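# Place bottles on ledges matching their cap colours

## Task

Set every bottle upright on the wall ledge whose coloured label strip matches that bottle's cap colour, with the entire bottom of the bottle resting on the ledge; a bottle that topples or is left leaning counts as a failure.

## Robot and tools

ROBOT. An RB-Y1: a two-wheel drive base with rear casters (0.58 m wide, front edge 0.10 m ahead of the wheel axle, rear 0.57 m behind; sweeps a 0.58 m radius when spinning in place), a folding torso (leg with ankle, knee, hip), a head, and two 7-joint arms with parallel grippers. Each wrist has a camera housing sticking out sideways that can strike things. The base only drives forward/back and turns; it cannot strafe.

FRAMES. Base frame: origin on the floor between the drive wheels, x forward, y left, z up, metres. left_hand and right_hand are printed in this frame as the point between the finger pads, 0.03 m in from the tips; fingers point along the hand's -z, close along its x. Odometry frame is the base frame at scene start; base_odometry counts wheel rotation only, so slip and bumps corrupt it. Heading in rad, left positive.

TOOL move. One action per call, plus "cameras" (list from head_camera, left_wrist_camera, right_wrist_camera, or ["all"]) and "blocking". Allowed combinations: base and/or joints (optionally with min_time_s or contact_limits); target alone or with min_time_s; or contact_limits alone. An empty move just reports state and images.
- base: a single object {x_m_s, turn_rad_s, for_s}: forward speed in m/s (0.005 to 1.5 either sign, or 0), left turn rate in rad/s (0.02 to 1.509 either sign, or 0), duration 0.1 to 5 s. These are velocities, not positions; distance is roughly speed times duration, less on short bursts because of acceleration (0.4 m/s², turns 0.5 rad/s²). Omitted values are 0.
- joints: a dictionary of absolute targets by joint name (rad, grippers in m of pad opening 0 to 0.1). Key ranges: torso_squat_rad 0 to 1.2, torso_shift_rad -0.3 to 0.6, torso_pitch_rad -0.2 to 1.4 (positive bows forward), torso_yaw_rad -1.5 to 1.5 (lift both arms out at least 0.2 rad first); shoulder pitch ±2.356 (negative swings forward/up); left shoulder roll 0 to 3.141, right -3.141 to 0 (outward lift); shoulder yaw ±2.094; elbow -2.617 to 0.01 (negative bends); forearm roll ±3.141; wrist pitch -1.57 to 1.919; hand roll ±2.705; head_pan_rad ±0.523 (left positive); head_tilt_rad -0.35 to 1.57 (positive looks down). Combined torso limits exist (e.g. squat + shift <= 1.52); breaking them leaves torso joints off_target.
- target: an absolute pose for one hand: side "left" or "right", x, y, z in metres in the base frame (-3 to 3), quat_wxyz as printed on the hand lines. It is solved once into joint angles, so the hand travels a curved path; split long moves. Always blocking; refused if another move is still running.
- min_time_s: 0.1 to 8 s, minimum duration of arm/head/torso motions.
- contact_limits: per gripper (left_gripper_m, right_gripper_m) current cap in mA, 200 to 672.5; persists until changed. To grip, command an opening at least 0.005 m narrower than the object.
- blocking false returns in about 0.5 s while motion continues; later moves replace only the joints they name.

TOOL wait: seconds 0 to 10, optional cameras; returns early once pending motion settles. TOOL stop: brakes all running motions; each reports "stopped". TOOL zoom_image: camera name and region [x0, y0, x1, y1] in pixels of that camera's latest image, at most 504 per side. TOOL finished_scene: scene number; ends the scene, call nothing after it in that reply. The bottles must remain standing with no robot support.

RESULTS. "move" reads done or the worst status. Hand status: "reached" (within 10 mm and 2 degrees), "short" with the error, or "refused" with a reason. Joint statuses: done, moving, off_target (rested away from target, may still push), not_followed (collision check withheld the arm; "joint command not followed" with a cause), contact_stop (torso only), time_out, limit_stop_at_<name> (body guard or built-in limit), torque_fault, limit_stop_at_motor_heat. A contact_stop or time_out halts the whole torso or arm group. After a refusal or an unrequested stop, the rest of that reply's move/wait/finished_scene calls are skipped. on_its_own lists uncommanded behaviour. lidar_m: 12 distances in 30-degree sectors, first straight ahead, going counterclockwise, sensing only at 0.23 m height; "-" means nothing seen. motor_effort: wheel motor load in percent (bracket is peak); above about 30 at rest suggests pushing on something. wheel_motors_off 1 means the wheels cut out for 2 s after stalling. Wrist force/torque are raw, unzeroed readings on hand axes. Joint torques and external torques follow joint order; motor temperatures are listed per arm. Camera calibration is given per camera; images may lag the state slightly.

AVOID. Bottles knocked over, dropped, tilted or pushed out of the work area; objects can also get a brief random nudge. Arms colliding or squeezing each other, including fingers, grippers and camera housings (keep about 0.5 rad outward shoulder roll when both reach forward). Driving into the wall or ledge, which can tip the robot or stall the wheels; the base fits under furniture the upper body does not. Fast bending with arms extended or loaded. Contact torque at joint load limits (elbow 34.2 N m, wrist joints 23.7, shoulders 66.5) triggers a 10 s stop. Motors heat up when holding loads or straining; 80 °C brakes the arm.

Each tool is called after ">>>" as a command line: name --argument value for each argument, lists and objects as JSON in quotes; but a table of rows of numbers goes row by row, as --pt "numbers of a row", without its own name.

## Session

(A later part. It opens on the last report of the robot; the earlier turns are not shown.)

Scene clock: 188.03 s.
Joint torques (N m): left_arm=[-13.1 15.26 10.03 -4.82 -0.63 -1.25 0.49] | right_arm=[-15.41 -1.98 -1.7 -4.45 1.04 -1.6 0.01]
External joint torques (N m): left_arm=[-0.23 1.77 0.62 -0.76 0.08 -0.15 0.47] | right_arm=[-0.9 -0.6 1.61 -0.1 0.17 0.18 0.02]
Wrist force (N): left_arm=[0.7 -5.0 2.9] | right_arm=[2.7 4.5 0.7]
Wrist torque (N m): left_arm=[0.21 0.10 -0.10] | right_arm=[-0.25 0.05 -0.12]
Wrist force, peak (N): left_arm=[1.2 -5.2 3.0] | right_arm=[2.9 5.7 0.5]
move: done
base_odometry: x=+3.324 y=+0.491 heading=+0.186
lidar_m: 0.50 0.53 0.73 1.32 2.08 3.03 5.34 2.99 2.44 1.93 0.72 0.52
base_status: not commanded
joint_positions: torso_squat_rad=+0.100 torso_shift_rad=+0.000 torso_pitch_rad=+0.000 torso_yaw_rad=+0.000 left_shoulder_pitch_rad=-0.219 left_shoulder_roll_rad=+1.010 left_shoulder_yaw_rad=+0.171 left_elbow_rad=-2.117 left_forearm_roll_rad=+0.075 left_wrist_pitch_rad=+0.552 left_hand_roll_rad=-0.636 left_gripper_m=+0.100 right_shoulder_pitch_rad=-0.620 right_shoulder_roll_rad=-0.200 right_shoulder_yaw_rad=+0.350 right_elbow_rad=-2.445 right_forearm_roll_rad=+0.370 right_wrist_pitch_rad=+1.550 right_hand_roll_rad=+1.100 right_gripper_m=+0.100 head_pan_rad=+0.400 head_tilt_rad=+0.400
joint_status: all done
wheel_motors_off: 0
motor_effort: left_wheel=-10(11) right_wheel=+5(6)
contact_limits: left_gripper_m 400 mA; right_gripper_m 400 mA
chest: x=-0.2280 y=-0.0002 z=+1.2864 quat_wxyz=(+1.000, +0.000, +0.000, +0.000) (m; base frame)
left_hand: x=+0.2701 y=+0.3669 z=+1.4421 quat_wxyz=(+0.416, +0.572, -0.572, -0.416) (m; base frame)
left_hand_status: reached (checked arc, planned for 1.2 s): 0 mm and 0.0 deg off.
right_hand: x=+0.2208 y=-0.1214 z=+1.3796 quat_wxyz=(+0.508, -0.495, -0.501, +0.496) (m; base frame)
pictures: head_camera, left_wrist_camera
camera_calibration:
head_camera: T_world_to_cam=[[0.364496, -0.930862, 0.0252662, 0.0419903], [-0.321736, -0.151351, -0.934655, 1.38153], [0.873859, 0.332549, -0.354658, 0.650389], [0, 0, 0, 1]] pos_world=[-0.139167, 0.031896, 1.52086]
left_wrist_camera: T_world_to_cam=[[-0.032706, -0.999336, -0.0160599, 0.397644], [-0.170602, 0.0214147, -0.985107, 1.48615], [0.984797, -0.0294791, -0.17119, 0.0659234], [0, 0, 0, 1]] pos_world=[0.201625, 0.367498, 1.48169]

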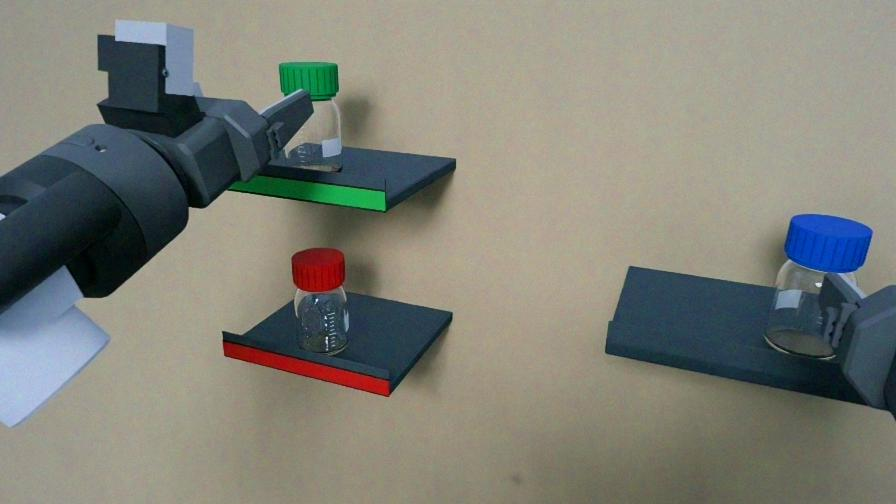

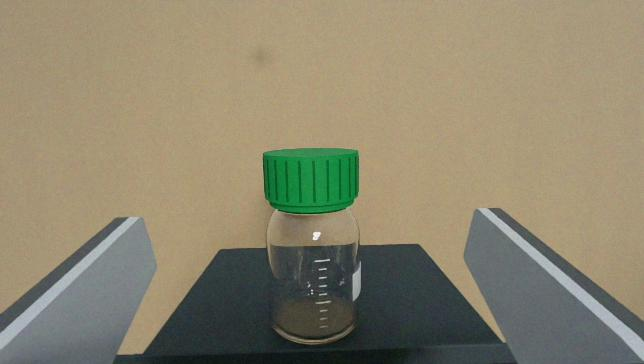

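>>> move --target '{"side": "right", "x": 0.295, "y": -0.091, "z": 1.355, "quat_wxyz": [0.5, -0.5, -0.5, 0.5]}' --min_time_s 1.0 --cameras '["right_wrist_camera"]'

Scene clock: 189.93 s.
Joint torques (N m): left_arm=[-13.08 14.92 10.19 -4.62 -0.66 -1.19 0.48] | right_arm=[-18.2 -1.31 -1.96 -5.91 1.05 -1.46 0.02]
External joint torques (N m): left_arm=[-0.22 1.43 0.78 -0.56 0.05 -0.09 0.47] | right_arm=[-0.99 0.13 2.29 0.43 -0.06 0.17 0.03]
Wrist force (N): left_arm=[0.9 -5.0 3.1] | right_arm=[3.6 4.9 0.3]
Wrist torque (N m): left_arm=[0.20 0.11 -0.08] | right_arm=[-0.30 0.09 -0.12]
Wrist force, peak (N): left_arm=[0.8 -5.3 3.1] | right_arm=[3.9 5.3 0.1]
move: done
base_odometry: x=+3.324 y=+0.491 heading=+0.186
lidar_m: 0.50 0.53 0.72 1.31 2.09 3.03 5.34 3.00 2.45 1.93 0.71 0.52
base_status: not commanded
joint_positions: torso_squat_rad=+0.100 torso_shift_rad=+0.000 torso_pitch_rad=+0.000 torso_yaw_rad=+0.000 left_shoulder_pitch_rad=-0.219 left_shoulder_roll_rad=+1.010 left_shoulder_yaw_rad=+0.171 left_elbow_rad=-2.117 left_forearm_roll_rad=+0.075 left_wrist_pitch_rad=+0.552 left_hand_roll_rad=-0.636 left_gripper_m=+0.100 right_shoulder_pitch_rad=-0.678 right_shoulder_roll_rad=-0.199 right_shoulder_yaw_rad=+0.383 right_elbow_rad=-2.096 right_forearm_roll_rad=+0.405 right_wrist_pitch_rad=+1.284 right_hand_roll_rad=+0.964 right_gripper_m=+0.100 head_pan_rad=+0.400 head_tilt_rad=+0.400
joint_status: all done
wheel_motors_off: 0
motor_effort: left_wheel=-11(11) right_wheel=+5(6)
contact_limits: left_gripper_m 400 mA; right_gripper_m 400 mA
chest: x=-0.2280 y=-0.0002 z=+1.2864 quat_wxyz=(+1.000, +0.000, +0.000, +0.000) (m; base frame)
left_hand: x=+0.2701 y=+0.3669 z=+1.4421 quat_wxyz=(+0.416, +0.572, -0.572, -0.416) (m; base frame)
right_hand: x=+0.2949 y=-0.0912 z=+1.3549 quat_wxyz=(+0.500, -0.500, -0.500, +0.500) (m; base frame)
right_hand_status: reached (checked arc, planned for 1.0 s): 0 mm and 0.0 deg off.
pictures: right_wrist_camera
camera_calibration:
right_wrist_camera: T_world_to_cam=[[-0.0169901, -0.998533, 0.0514057, -0.160515], [-0.496597, -0.0361962, -0.867226, 1.3452], [0.867815, -0.0402621, -0.495254, 0.483612], [0, 0, 0, 1]] pos_world=[0.245609, -0.0921176, 1.41435]

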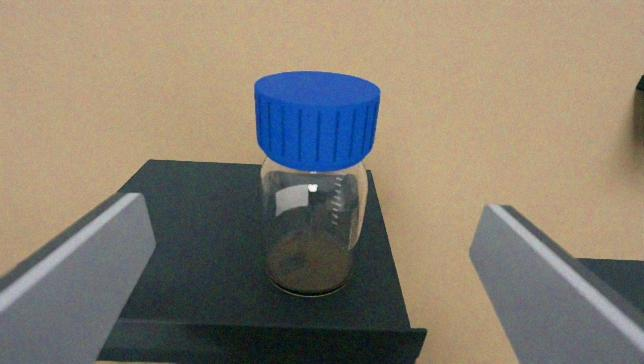

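>>> move --target '{"side": "right", "x": 0.3753, "y": -0.094, "z": 1.3555, "quat_wxyz": [0.5, -0.5, -0.5, 0.5]}' --min_time_s 1.1 --cameras '["right_wrist_camera"]'

Scene clock: 193.17 s.
Joint torques (N m): left_arm=[-13.51 15.12 9.92 -4.56 -0.57 -1.16 0.53] | right_arm=[-20.75 -4.22 -5.07 -6.48 0.93 -1.35 -0.18]
External joint torques (N m): left_arm=[-0.65 1.63 0.52 -0.5 0.13 -0.06 0.52] | right_arm=[-0.07 -0.77 -0.29 0.89 -0.21 0.18 -0.18]
Wrist force (N): left_arm=[1.1 -4.8 2.7] | right_arm=[3.1 4.5 0.6]
Wrist torque (N m): left_arm=[0.19 0.12 -0.09] | right_arm=[-0.19 0.08 -0.07]
Wrist force, peak (N): left_arm=[0.9 -5.2 3.2] | right_arm=[4.3 5.5 1.1]
move: done
base_odometry: x=+3.324 y=+0.491 heading=+0.186
lidar_m: 0.50 0.53 0.71 1.31 2.08 3.03 5.34 2.99 2.44 1.93 0.71 0.52
base_status: not commanded
joint_positions: torso_squat_rad=+0.100 torso_shift_rad=+0.000 torso_pitch_rad=+0.000 torso_yaw_rad=+0.000 left_shoulder_pitch_rad=-0.219 left_shoulder_roll_rad=+1.010 left_shoulder_yaw_rad=+0.171 left_elbow_rad=-2.117 left_forearm_roll_rad=+0.075 left_wrist_pitch_rad=+0.552 left_hand_roll_rad=-0.636 left_gripper_m=+0.100 right_shoulder_pitch_rad=-0.834 right_shoulder_roll_rad=-0.224 right_shoulder_yaw_rad=+0.316 right_elbow_rad=-1.726 right_forearm_roll_rad=+0.346 right_wrist_pitch_rad=+1.060 right_hand_roll_rad=+0.889 right_gripper_m=+0.100 head_pan_rad=+0.400 head_tilt_rad=+0.400
joint_status: all done
wheel_motors_off: 0
motor_effort: left_wheel=-11(11) right_wheel=+6(6)
contact_limits: left_gripper_m 400 mA; right_gripper_m 400 mA
chest: x=-0.2280 y=-0.0002 z=+1.2864 quat_wxyz=(+1.000, +0.000, +0.000, +0.000) (m; base frame)
left_hand: x=+0.2701 y=+0.3669 z=+1.4421 quat_wxyz=(+0.416, +0.572, -0.572, -0.416) (m; base frame)
right_hand: x=+0.3749 y=-0.0939 z=+1.3554 quat_wxyz=(+0.500, -0.500, -0.500, +0.500) (m; base frame)
right_hand_status: reached (checked arc, planned for 1.1 s): 0 mm and 0.0 deg off.
pictures: right_wrist_camera
camera_calibration:
right_wrist_camera: T_world_to_cam=[[-0.0163971, -0.998531, 0.051643, -0.1624], [-0.496588, -0.0366966, -0.86721, 1.3851], [0.867831, -0.0398651, -0.495257, 0.414313], [0, 0, 0, 1]] pos_world=[0.32561, -0.0948166, 1.41476]

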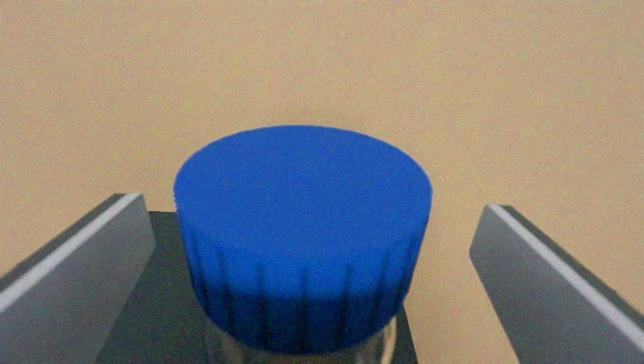

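>>> move --target '{"side": "right", "x": 0.3753, "y": -0.0921, "z": 1.3555, "quat_wxyz": [0.5, -0.5, -0.5, 0.5]}' --min_time_s 0.4

>>> move --joints '{"right_gripper_m": 0.035, "head_pan_rad": -0.4}' --cameras '["right_wrist_camera"]'

Scene clock: 194.23 s.
Joint torques (N m): left_arm=[-13.13 14.92 9.98 -4.58 -0.56 -1.21 0.56] | right_arm=[-21.8 -2.57 -2.26 -6.54 1.26 -1.56 -0.3]
External joint torques (N m): left_arm=[-0.27 1.43 0.58 -0.52 0.15 -0.11 0.54] | right_arm=[-1.09 0.84 2.5 0.84 0.11 -0.03 -0.29]
Wrist force (N): left_arm=[0.7 -4.7 3.2] | right_arm=[2.9 4.0 0.8]
Wrist torque (N m): left_arm=[0.19 0.07 -0.09] | right_arm=[-0.12 0.02 -0.04]
Wrist force, peak (N): left_arm=[0.8 -5.1 3.2] | right_arm=[4.1 5.0 1.4]
move: done
base_odometry: x=+3.324 y=+0.491 heading=+0.186
lidar_m: 0.49 0.52 0.72 1.31 2.08 3.02 5.34 2.99 2.44 1.93 0.71 0.52
base_status: not commanded
joint_positions: torso_squat_rad=+0.100 torso_shift_rad=+0.000 torso_pitch_rad=+0.000 torso_yaw_rad=+0.000 left_shoulder_pitch_rad=-0.219 left_shoulder_roll_rad=+1.010 left_shoulder_yaw_rad=+0.171 left_elbow_rad=-2.117 left_forearm_roll_rad=+0.075 left_wrist_pitch_rad=+0.552 left_hand_roll_rad=-0.636 left_gripper_m=+0.100 right_shoulder_pitch_rad=-0.838 right_shoulder_roll_rad=-0.220 right_shoulder_yaw_rad=+0.318 right_elbow_rad=-1.721 right_forearm_roll_rad=+0.351 right_wrist_pitch_rad=+1.060 right_hand_roll_rad=+0.887 right_gripper_m=+0.100 head_pan_rad=+0.400 head_tilt_rad=+0.400
joint_status: all done
wheel_motors_off: 0
motor_effort: left_wheel=-11(11) right_wheel=+5(6)
contact_limits: left_gripper_m 400 mA; right_gripper_m 400 mA
chest: x=-0.2280 y=-0.0002 z=+1.2864 quat_wxyz=(+1.000, +0.000, +0.000, +0.000) (m; base frame)
left_hand: x=+0.2701 y=+0.3669 z=+1.4421 quat_wxyz=(+0.416, +0.572, -0.572, -0.416) (m; base frame)
right_hand: x=+0.3753 y=-0.0924 z=+1.3554 quat_wxyz=(+0.500, -0.500, -0.500, +0.500) (m; base frame)
right_hand_status: reached (checked arc, planned for 0.4 s): 0 mm and 0.0 deg off.
pictures: none

Scene clock: 195.50 s.
Joint torques (N m): left_arm=[-13.26 14.95 9.82 -4.47 -0.69 -1.15 0.58] | right_arm=[-21.38 -2.75 -2.32 -6.4 1.27 -1.47 -0.03]
External joint torques (N m): left_arm=[-0.4 1.46 0.41 -0.41 0.02 -0.05 0.57] | right_arm=[-0.67 0.66 2.44 0.98 0.12 0.06 -0.02]
Wrist force (N): left_arm=[0.8 -4.9 3.0] | right_arm=[3.1 4.1 0.9]
Wrist torque (N m): left_arm=[0.22 0.08 -0.09] | right_arm=[-0.17 0.02 -0.12]
Wrist force, peak (N): left_arm=[0.8 -5.1 3.2] | right_arm=[4.2 4.6 1.6]
move: off_target
base_odometry: x=+3.324 y=+0.491 heading=+0.186
lidar_m: 0.50 0.52 0.72 1.31 2.08 3.03 5.34 3.00 2.44 1.94 0.71 0.52
base_status: not commanded
joint_positions: torso_squat_rad=+0.100 torso_shift_rad=+0.000 torso_pitch_rad=+0.000 torso_yaw_rad=+0.000 left_shoulder_pitch_rad=-0.219 left_shoulder_roll_rad=+1.010 left_shoulder_yaw_rad=+0.171 left_elbow_rad=-2.117 left_forearm_roll_rad=+0.075 left_wrist_pitch_rad=+0.552 left_hand_roll_rad=-0.636 left_gripper_m=+0.100 right_shoulder_pitch_rad=-0.838 right_shoulder_roll_rad=-0.220 right_shoulder_yaw_rad=+0.318 right_elbow_rad=-1.721 right_forearm_roll_rad=+0.351 right_wrist_pitch_rad=+1.060 right_hand_roll_rad=+0.887 right_gripper_m=+0.053 head_pan_rad=-0.400 head_tilt_rad=+0.400
joint_status: right_gripper_m off_target (ended at +0.053, target +0.035); the others done
wheel_motors_off: 0
motor_effort: left_wheel=-10(11) right_wheel=+6(6)
contact_limits: left_gripper_m 400 mA; right_gripper_m 400 mA
chest: x=-0.2280 y=-0.0002 z=+1.2864 quat_wxyz=(+1.000, +0.000, +0.000, +0.000) (m; base frame)
left_hand: x=+0.2701 y=+0.3669 z=+1.4421 quat_wxyz=(+0.416, +0.572, -0.572, -0.416) (m; base frame)
right_hand: x=+0.3753 y=-0.0924 z=+1.3555 quat_wxyz=(+0.500, -0.500, -0.500, +0.500) (m; base frame)
pictures: right_wrist_camera
camera_calibration:
right_wrist_camera: T_world_to_cam=[[-0.0172247, -0.998529, 0.0514135, -0.160308], [-0.496408, -0.0360955, -0.867338, 1.38562], [0.867918, -0.0404617, -0.495056, 0.413709], [0, 0, 0, 1]] pos_world=[0.326008, -0.0933181, 1.41486]

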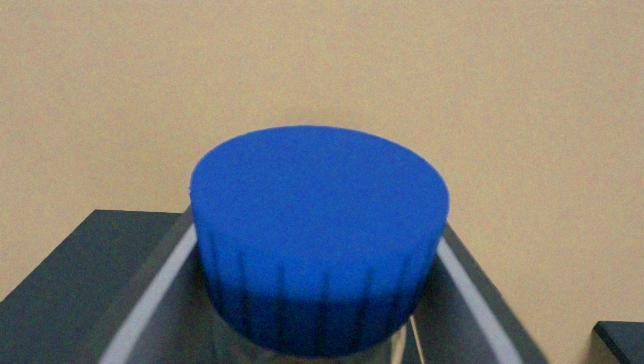

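>>> move --target '{"side": "right", "x": 0.375, "y": -0.0921, "z": 1.385, "quat_wxyz": [0.5, -0.5, -0.5, 0.5]}' --min_time_s 0.7

>>> move --target '{"side": "right", "x": 0.30, "y": -0.094, "z": 1.387, "quat_wxyz": [0.5, -0.5, -0.5, 0.5]}' --min_time_s 0.8

>>> move --target '{"side": "right", "x": 0.22, "y": -0.12, "z": 1.385, "quat_wxyz": [0.5, -0.5, -0.5, 0.5]}' --min_time_s 0.9 --cameras '["right_wrist_camera"]'

Scene clock: 198.27 s.
Joint torques (N m): left_arm=[-13.29 15.03 10.31 -4.67 -0.63 -1.28 0.53] | right_arm=[-22.48 -5.54 -5.55 -6.52 1.06 -1.67 0.19]
External joint torques (N m): left_arm=[-0.43 1.55 0.9 -0.61 0.08 -0.18 0.52] | right_arm=[-1.37 -1.55 -0.75 0.42 -0.06 -0.09 0.2]
Wrist force (N): left_arm=[0.8 -4.8 2.8] | right_arm=[3.8 6.3 0.3]
Wrist torque (N m): left_arm=[0.19 0.09 -0.10] | right_arm=[-0.23 0.11 -0.29]
Wrist force, peak (N): left_arm=[0.9 -5.2 3.3] | right_arm=[4.1 6.6 0.3]
move: done
base_odometry: x=+3.324 y=+0.491 heading=+0.186
lidar_m: 0.50 0.52 0.72 1.31 2.08 3.02 5.33 2.99 2.44 1.93 0.72 0.52
base_status: not commanded
joint_positions: torso_squat_rad=+0.100 torso_shift_rad=+0.000 torso_pitch_rad=+0.000 torso_yaw_rad=+0.000 left_shoulder_pitch_rad=-0.219 left_shoulder_roll_rad=+1.010 left_shoulder_yaw_rad=+0.171 left_elbow_rad=-2.117 left_forearm_roll_rad=+0.075 left_wrist_pitch_rad=+0.552 left_hand_roll_rad=-0.636 left_gripper_m=+0.100 right_shoulder_pitch_rad=-0.910 right_shoulder_roll_rad=-0.228 right_shoulder_yaw_rad=+0.290 right_elbow_rad=-1.721 right_forearm_roll_rad=+0.300 right_wrist_pitch_rad=+1.118 right_hand_roll_rad=+0.926 right_gripper_m=+0.053 head_pan_rad=-0.400 head_tilt_rad=+0.400
joint_status: all done
wheel_motors_off: 0
motor_effort: left_wheel=-10(11) right_wheel=+6(6)
contact_limits: left_gripper_m 400 mA; right_gripper_m 400 mA
chest: x=-0.2280 y=-0.0002 z=+1.2864 quat_wxyz=(+1.000, +0.000, +0.000, +0.000) (m; base frame)
left_hand: x=+0.2701 y=+0.3669 z=+1.4421 quat_wxyz=(+0.416, +0.572, -0.572, -0.416) (m; base frame)
right_hand: x=+0.3750 y=-0.0919 z=+1.3846 quat_wxyz=(+0.500, -0.500, -0.500, +0.500) (m; base frame)
right_hand_status: reached (checked arc, planned for 0.7 s): 0 mm and 0.0 deg off.
pictures: none

Scene clock: 199.40 s.
Joint torques (N m): left_arm=[-13 14.81 9.85 -4.4 -0.74 -1.19 0.43] | right_arm=[-17.77 -1.69 -2.64 -5.66 1.04 -2.05 0.04]
External joint torques (N m): left_arm=[-0.14 1.32 0.44 -0.34 -0.03 -0.09 0.41] | right_arm=[0.28 0.67 1.73 0.04 -0.03 -0.38 0.05]
Wrist force (N): left_arm=[0.9 -5.0 3.1] | right_arm=[3.1 5.8 0.8]
Wrist torque (N m): left_arm=[0.20 0.11 -0.11] | right_arm=[-0.19 0.04 -0.27]
Wrist force, peak (N): left_arm=[0.9 -5.3 3.1] | right_arm=[4.1 7.4 0.0]
move: done
base_odometry: x=+3.324 y=+0.491 heading=+0.186
lidar_m: 0.50 0.52 0.72 1.31 2.08 3.03 5.34 2.99 2.44 1.93 0.71 0.52
base_status: not commanded
joint_positions: torso_squat_rad=+0.100 torso_shift_rad=+0.000 torso_pitch_rad=+0.000 torso_yaw_rad=+0.000 left_shoulder_pitch_rad=-0.219 left_shoulder_roll_rad=+1.010 left_shoulder_yaw_rad=+0.171 left_elbow_rad=-2.117 left_forearm_roll_rad=+0.075 left_wrist_pitch_rad=+0.552 left_hand_roll_rad=-0.636 left_gripper_m=+0.100 right_shoulder_pitch_rad=-0.781 right_shoulder_roll_rad=-0.211 right_shoulder_yaw_rad=+0.331 right_elbow_rad=-2.077 right_forearm_roll_rad=+0.337 right_wrist_pitch_rad=+1.348 right_hand_roll_rad=+1.001 right_gripper_m=+0.053 head_pan_rad=-0.400 head_tilt_rad=+0.400
joint_status: all done
wheel_motors_off: 0
motor_effort: left_wheel=-10(11) right_wheel=+5(6)
contact_limits: left_gripper_m 400 mA; right_gripper_m 400 mA
chest: x=-0.2280 y=-0.0002 z=+1.2864 quat_wxyz=(+1.000, +0.000, +0.000, +0.000) (m; base frame)
left_hand: x=+0.2700 y=+0.3669 z=+1.4421 quat_wxyz=(+0.416, +0.572, -0.572, -0.416) (m; base frame)
right_hand: x=+0.3001 y=-0.0942 z=+1.3870 quat_wxyz=(+0.500, -0.500, -0.500, +0.500) (m; base frame)
right_hand_status: reached (checked arc, planned for 0.8 s): 0 mm and 0.0 deg off.
pictures: none

Scene clock: 200.70 s.
Joint torques (N m): left_arm=[-12.97 15.12 9.9 -4.4 -0.82 -1.2 0.45] | right_arm=[-14.13 -2.8 -1.85 -4.35 0.93 -1.78 0.08]
External joint torques (N m): left_arm=[-0.1 1.64 0.49 -0.35 -0.12 -0.1 0.44] | right_arm=[0.53 -1.14 1.72 -0.18 0.03 -0.03 0.09]
Wrist force (N): left_arm=[0.7 -4.6 2.7] | right_arm=[3.4 6.7 0.6]
Wrist torque (N m): left_arm=[0.16 0.10 -0.09] | right_arm=[-0.31 0.09 -0.27]
Wrist force, peak (N): left_arm=[0.5 -5.2 3.2] | right_arm=[3.7 7.0 1.4]
move: done
base_odometry: x=+3.324 y=+0.491 heading=+0.186
lidar_m: 0.50 0.52 0.71 1.31 2.08 3.03 5.34 2.99 2.44 1.93 0.72 0.52
base_status: not commanded
joint_positions: torso_squat_rad=+0.100 torso_shift_rad=+0.000 torso_pitch_rad=+0.000 torso_yaw_rad=+0.000 left_shoulder_pitch_rad=-0.219 left_shoulder_roll_rad=+1.010 left_shoulder_yaw_rad=+0.171 left_elbow_rad=-2.117 left_forearm_roll_rad=+0.075 left_wrist_pitch_rad=+0.552 left_hand_roll_rad=-0.636 left_gripper_m=+0.100 right_shoulder_pitch_rad=-0.643 right_shoulder_roll_rad=-0.224 right_shoulder_yaw_rad=+0.355 right_elbow_rad=-2.446 right_forearm_roll_rad=+0.356 right_wrist_pitch_rad=+1.564 right_hand_roll_rad=+1.097 right_gripper_m=+0.053 head_pan_rad=-0.400 head_tilt_rad=+0.400
joint_status: all done
wheel_motors_off: 0
motor_effort: left_wheel=-10(11) right_wheel=+5(6)
contact_limits: left_gripper_m 400 mA; right_gripper_m 400 mA
chest: x=-0.2280 y=-0.0002 z=+1.2864 quat_wxyz=(+1.000, +0.000, +0.000, +0.000) (m; base frame)
left_hand: x=+0.2700 y=+0.3669 z=+1.4421 quat_wxyz=(+0.415, +0.572, -0.572, -0.416) (m; base frame)
right_hand: x=+0.2201 y=-0.1201 z=+1.3850 quat_wxyz=(+0.500, -0.500, -0.500, +0.500) (m; base frame)
right_hand_status: reached (checked arc, planned for 0.9 s): 0 mm and 0.0 deg off.
pictures: right_wrist_camera
camera_calibration:
right_wrist_camera: T_world_to_cam=[[-0.0168839, -0.998556, 0.050993, -0.191608], [-0.496467, -0.0358964, -0.867313, 1.33321], [0.867892, -0.0399599, -0.495144, 0.561996], [0, 0, 0, 1]] pos_world=[0.170909, -0.121017, 1.44435]

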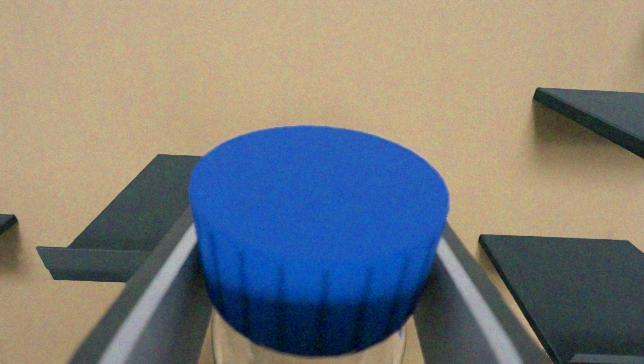

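Now both arms to nominal postures.

>>> move --joints '{"right_shoulder_pitch_rad": 0.23, "right_shoulder_roll_rad": -0.848, "right_shoulder_yaw_rad": -0.106, "right_elbow_rad": -2.424, "right_forearm_roll_rad": 0.009, "right_wrist_pitch_rad": 0.653, "right_hand_roll_rad": 0.706, "left_shoulder_pitch_rad": 0.233, "left_shoulder_roll_rad": 0.860, "left_shoulder_yaw_rad": 0.101, "left_elbow_rad": -2.423, "left_forearm_roll_rad": -0.023, "left_wrist_pitch_rad": 0.649, "left_hand_roll_rad": -0.682}' --min_time_s 1.7

>>> move --target '{"side": "right", "x": 0.25, "y": -0.425, "z": 1.285, "quat_wxyz": [0.5, -0.5, -0.5, 0.5]}' --min_time_s 0.9 --cameras '["right_wrist_camera", "head_camera"]'

Scene clock: 203.30 s.
Joint torques (N m): left_arm=[-6.92 9.75 6 -7.54 -1.09 -1.21 -0.08] | right_arm=[-6.27 -11.42 -7.85 -6.14 1.06 -1.34 -0.12]
External joint torques (N m): left_arm=[0.32 -0.07 -2.02 -1.09 -0.24 0.07 -0.1] | right_arm=[0.58 -1.05 -0.11 0.13 0.08 -0.05 -0.11]
Wrist force (N): left_arm=[0.6 -5.3 0.9] | right_arm=[3.1 5.9 0.5]
Wrist torque (N m): left_arm=[0.22 0.08 0.03] | right_arm=[-0.19 0.08 -0.11]
Wrist force, peak (N): left_arm=[0.9 -5.2 3.1] | right_arm=[3.6 6.7 0.9]
move: done
base_odometry: x=+3.324 y=+0.491 heading=+0.186
lidar_m: 0.50 0.52 0.72 1.31 2.08 3.03 5.34 2.99 2.44 1.93 0.72 0.52
base_status: not commanded
joint_positions: torso_squat_rad=+0.100 torso_shift_rad=+0.000 torso_pitch_rad=+0.000 torso_yaw_rad=+0.000 left_shoulder_pitch_rad=+0.233 left_shoulder_roll_rad=+0.860 left_shoulder_yaw_rad=+0.101 left_elbow_rad=-2.423 left_forearm_roll_rad=-0.023 left_wrist_pitch_rad=+0.649 left_hand_roll_rad=-0.682 left_gripper_m=+0.100 right_shoulder_pitch_rad=+0.230 right_shoulder_roll_rad=-0.848 right_shoulder_yaw_rad=-0.106 right_elbow_rad=-2.424 right_forearm_roll_rad=+0.009 right_wrist_pitch_rad=+0.653 right_hand_roll_rad=+0.706 right_gripper_m=+0.053 head_pan_rad=-0.400 head_tilt_rad=+0.400
joint_status: all done
wheel_motors_off: 0
motor_effort: left_wheel=-10(11) right_wheel=+5(7)
contact_limits: left_gripper_m 400 mA; right_gripper_m 400 mA
chest: x=-0.2280 y=-0.0002 z=+1.2864 quat_wxyz=(+1.000, +0.000, +0.000, +0.000) (m; base frame)
left_hand: x=+0.2000 y=+0.3298 z=+1.2703 quat_wxyz=(+0.500, +0.500, -0.500, -0.500) (m; base frame)
right_hand: x=+0.2001 y=-0.3301 z=+1.2697 quat_wxyz=(+0.501, -0.500, -0.500, +0.500) (m; base frame)
pictures: none

Scene clock: 204.63 s.
Joint torques (N m): left_arm=[-7.27 9.93 6.5 -7.26 -0.91 -1.26 0.02] | right_arm=[-9.77 -16.53 -10.43 -4.43 0.92 -1.15 -0.17]
External joint torques (N m): left_arm=[-0.03 0.11 -1.52 -0.81 -0.07 0.02 0] | right_arm=[-0.74 -1.52 0.12 0.11 0.3 0.06 -0.16]
Wrist force (N): left_arm=[0.5 -5.2 0.8] | right_arm=[3.2 5.7 0.9]
Wrist torque (N m): left_arm=[0.21 0.07 0.03] | right_arm=[-0.18 0.11 -0.13]
Wrist force, peak (N): left_arm=[1.1 -5.5 0.9] | right_arm=[4.4 6.7 0.4]
move: done
base_odometry: x=+3.324 y=+0.491 heading=+0.186
lidar_m: 0.50 0.53 0.73 1.30 2.08 3.03 5.34 3.00 2.45 1.94 0.72 0.52
base_status: not commanded
joint_positions: torso_squat_rad=+0.100 torso_shift_rad=+0.000 torso_pitch_rad=+0.000 torso_yaw_rad=+0.000 left_shoulder_pitch_rad=+0.233 left_shoulder_roll_rad=+0.860 left_shoulder_yaw_rad=+0.101 left_elbow_rad=-2.423 left_forearm_roll_rad=-0.023 left_wrist_pitch_rad=+0.649 left_hand_roll_rad=-0.682 left_gripper_m=+0.100 right_shoulder_pitch_rad=+0.168 right_shoulder_roll_rad=-1.095 right_shoulder_yaw_rad=-0.188 right_elbow_rad=-2.042 right_forearm_roll_rad=-0.211 right_wrist_pitch_rad=+0.355 right_hand_roll_rad=+0.658 right_gripper_m=+0.053 head_pan_rad=-0.400 head_tilt_rad=+0.400
joint_status: all done
wheel_motors_off: 0
motor_effort: left_wheel=-11(11) right_wheel=+6(6)
contact_limits: left_gripper_m 400 mA; right_gripper_m 400 mA
chest: x=-0.2280 y=-0.0002 z=+1.2864 quat_wxyz=(+1.000, +0.000, +0.000, +0.000) (m; base frame)
left_hand: x=+0.2000 y=+0.3298 z=+1.2703 quat_wxyz=(+0.500, +0.500, -0.500, -0.500) (m; base frame)
right_hand: x=+0.2499 y=-0.4251 z=+1.2847 quat_wxyz=(+0.500, -0.500, -0.500, +0.500) (m; base frame)
right_hand_status: reached (checked arc, planned for 0.9 s): 0 mm and 0.0 deg off.
pictures: head_camera, right_wrist_camera
camera_calibration:
head_camera: T_world_to_cam=[[-0.413708, -0.910062, 0.0251649, -0.118218], [-0.333181, 0.125622, -0.934457, 1.37892], [0.847252, -0.394977, -0.355186, 0.645399], [0, 0, 0, 1]] pos_world=[-0.136293, -0.0258916, 1.52076]
right_wrist_camera: T_world_to_cam=[[-0.016974, -0.998534, 0.0514074, -0.491085], [-0.496866, -0.0361932, -0.867072, 1.24978], [0.867661, -0.0402603, -0.495523, 0.474761], [0, 0, 0, 1]] pos_world=[0.200708, -0.426018, 1.34415]

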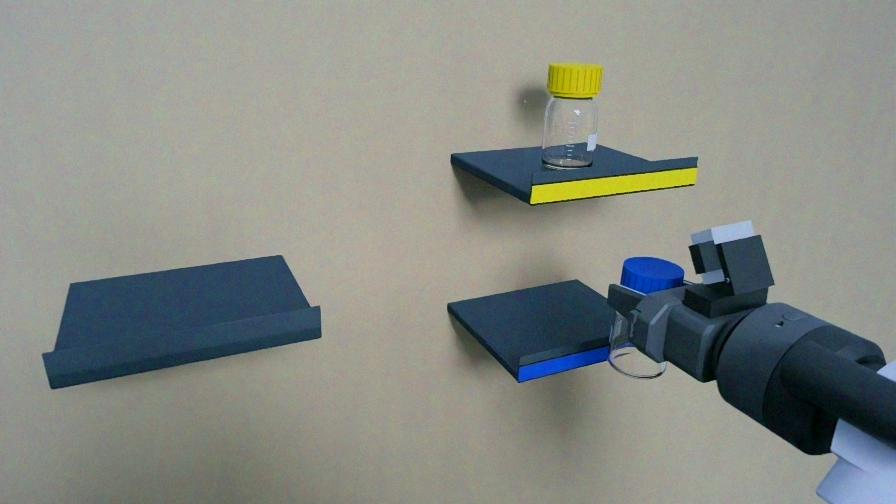

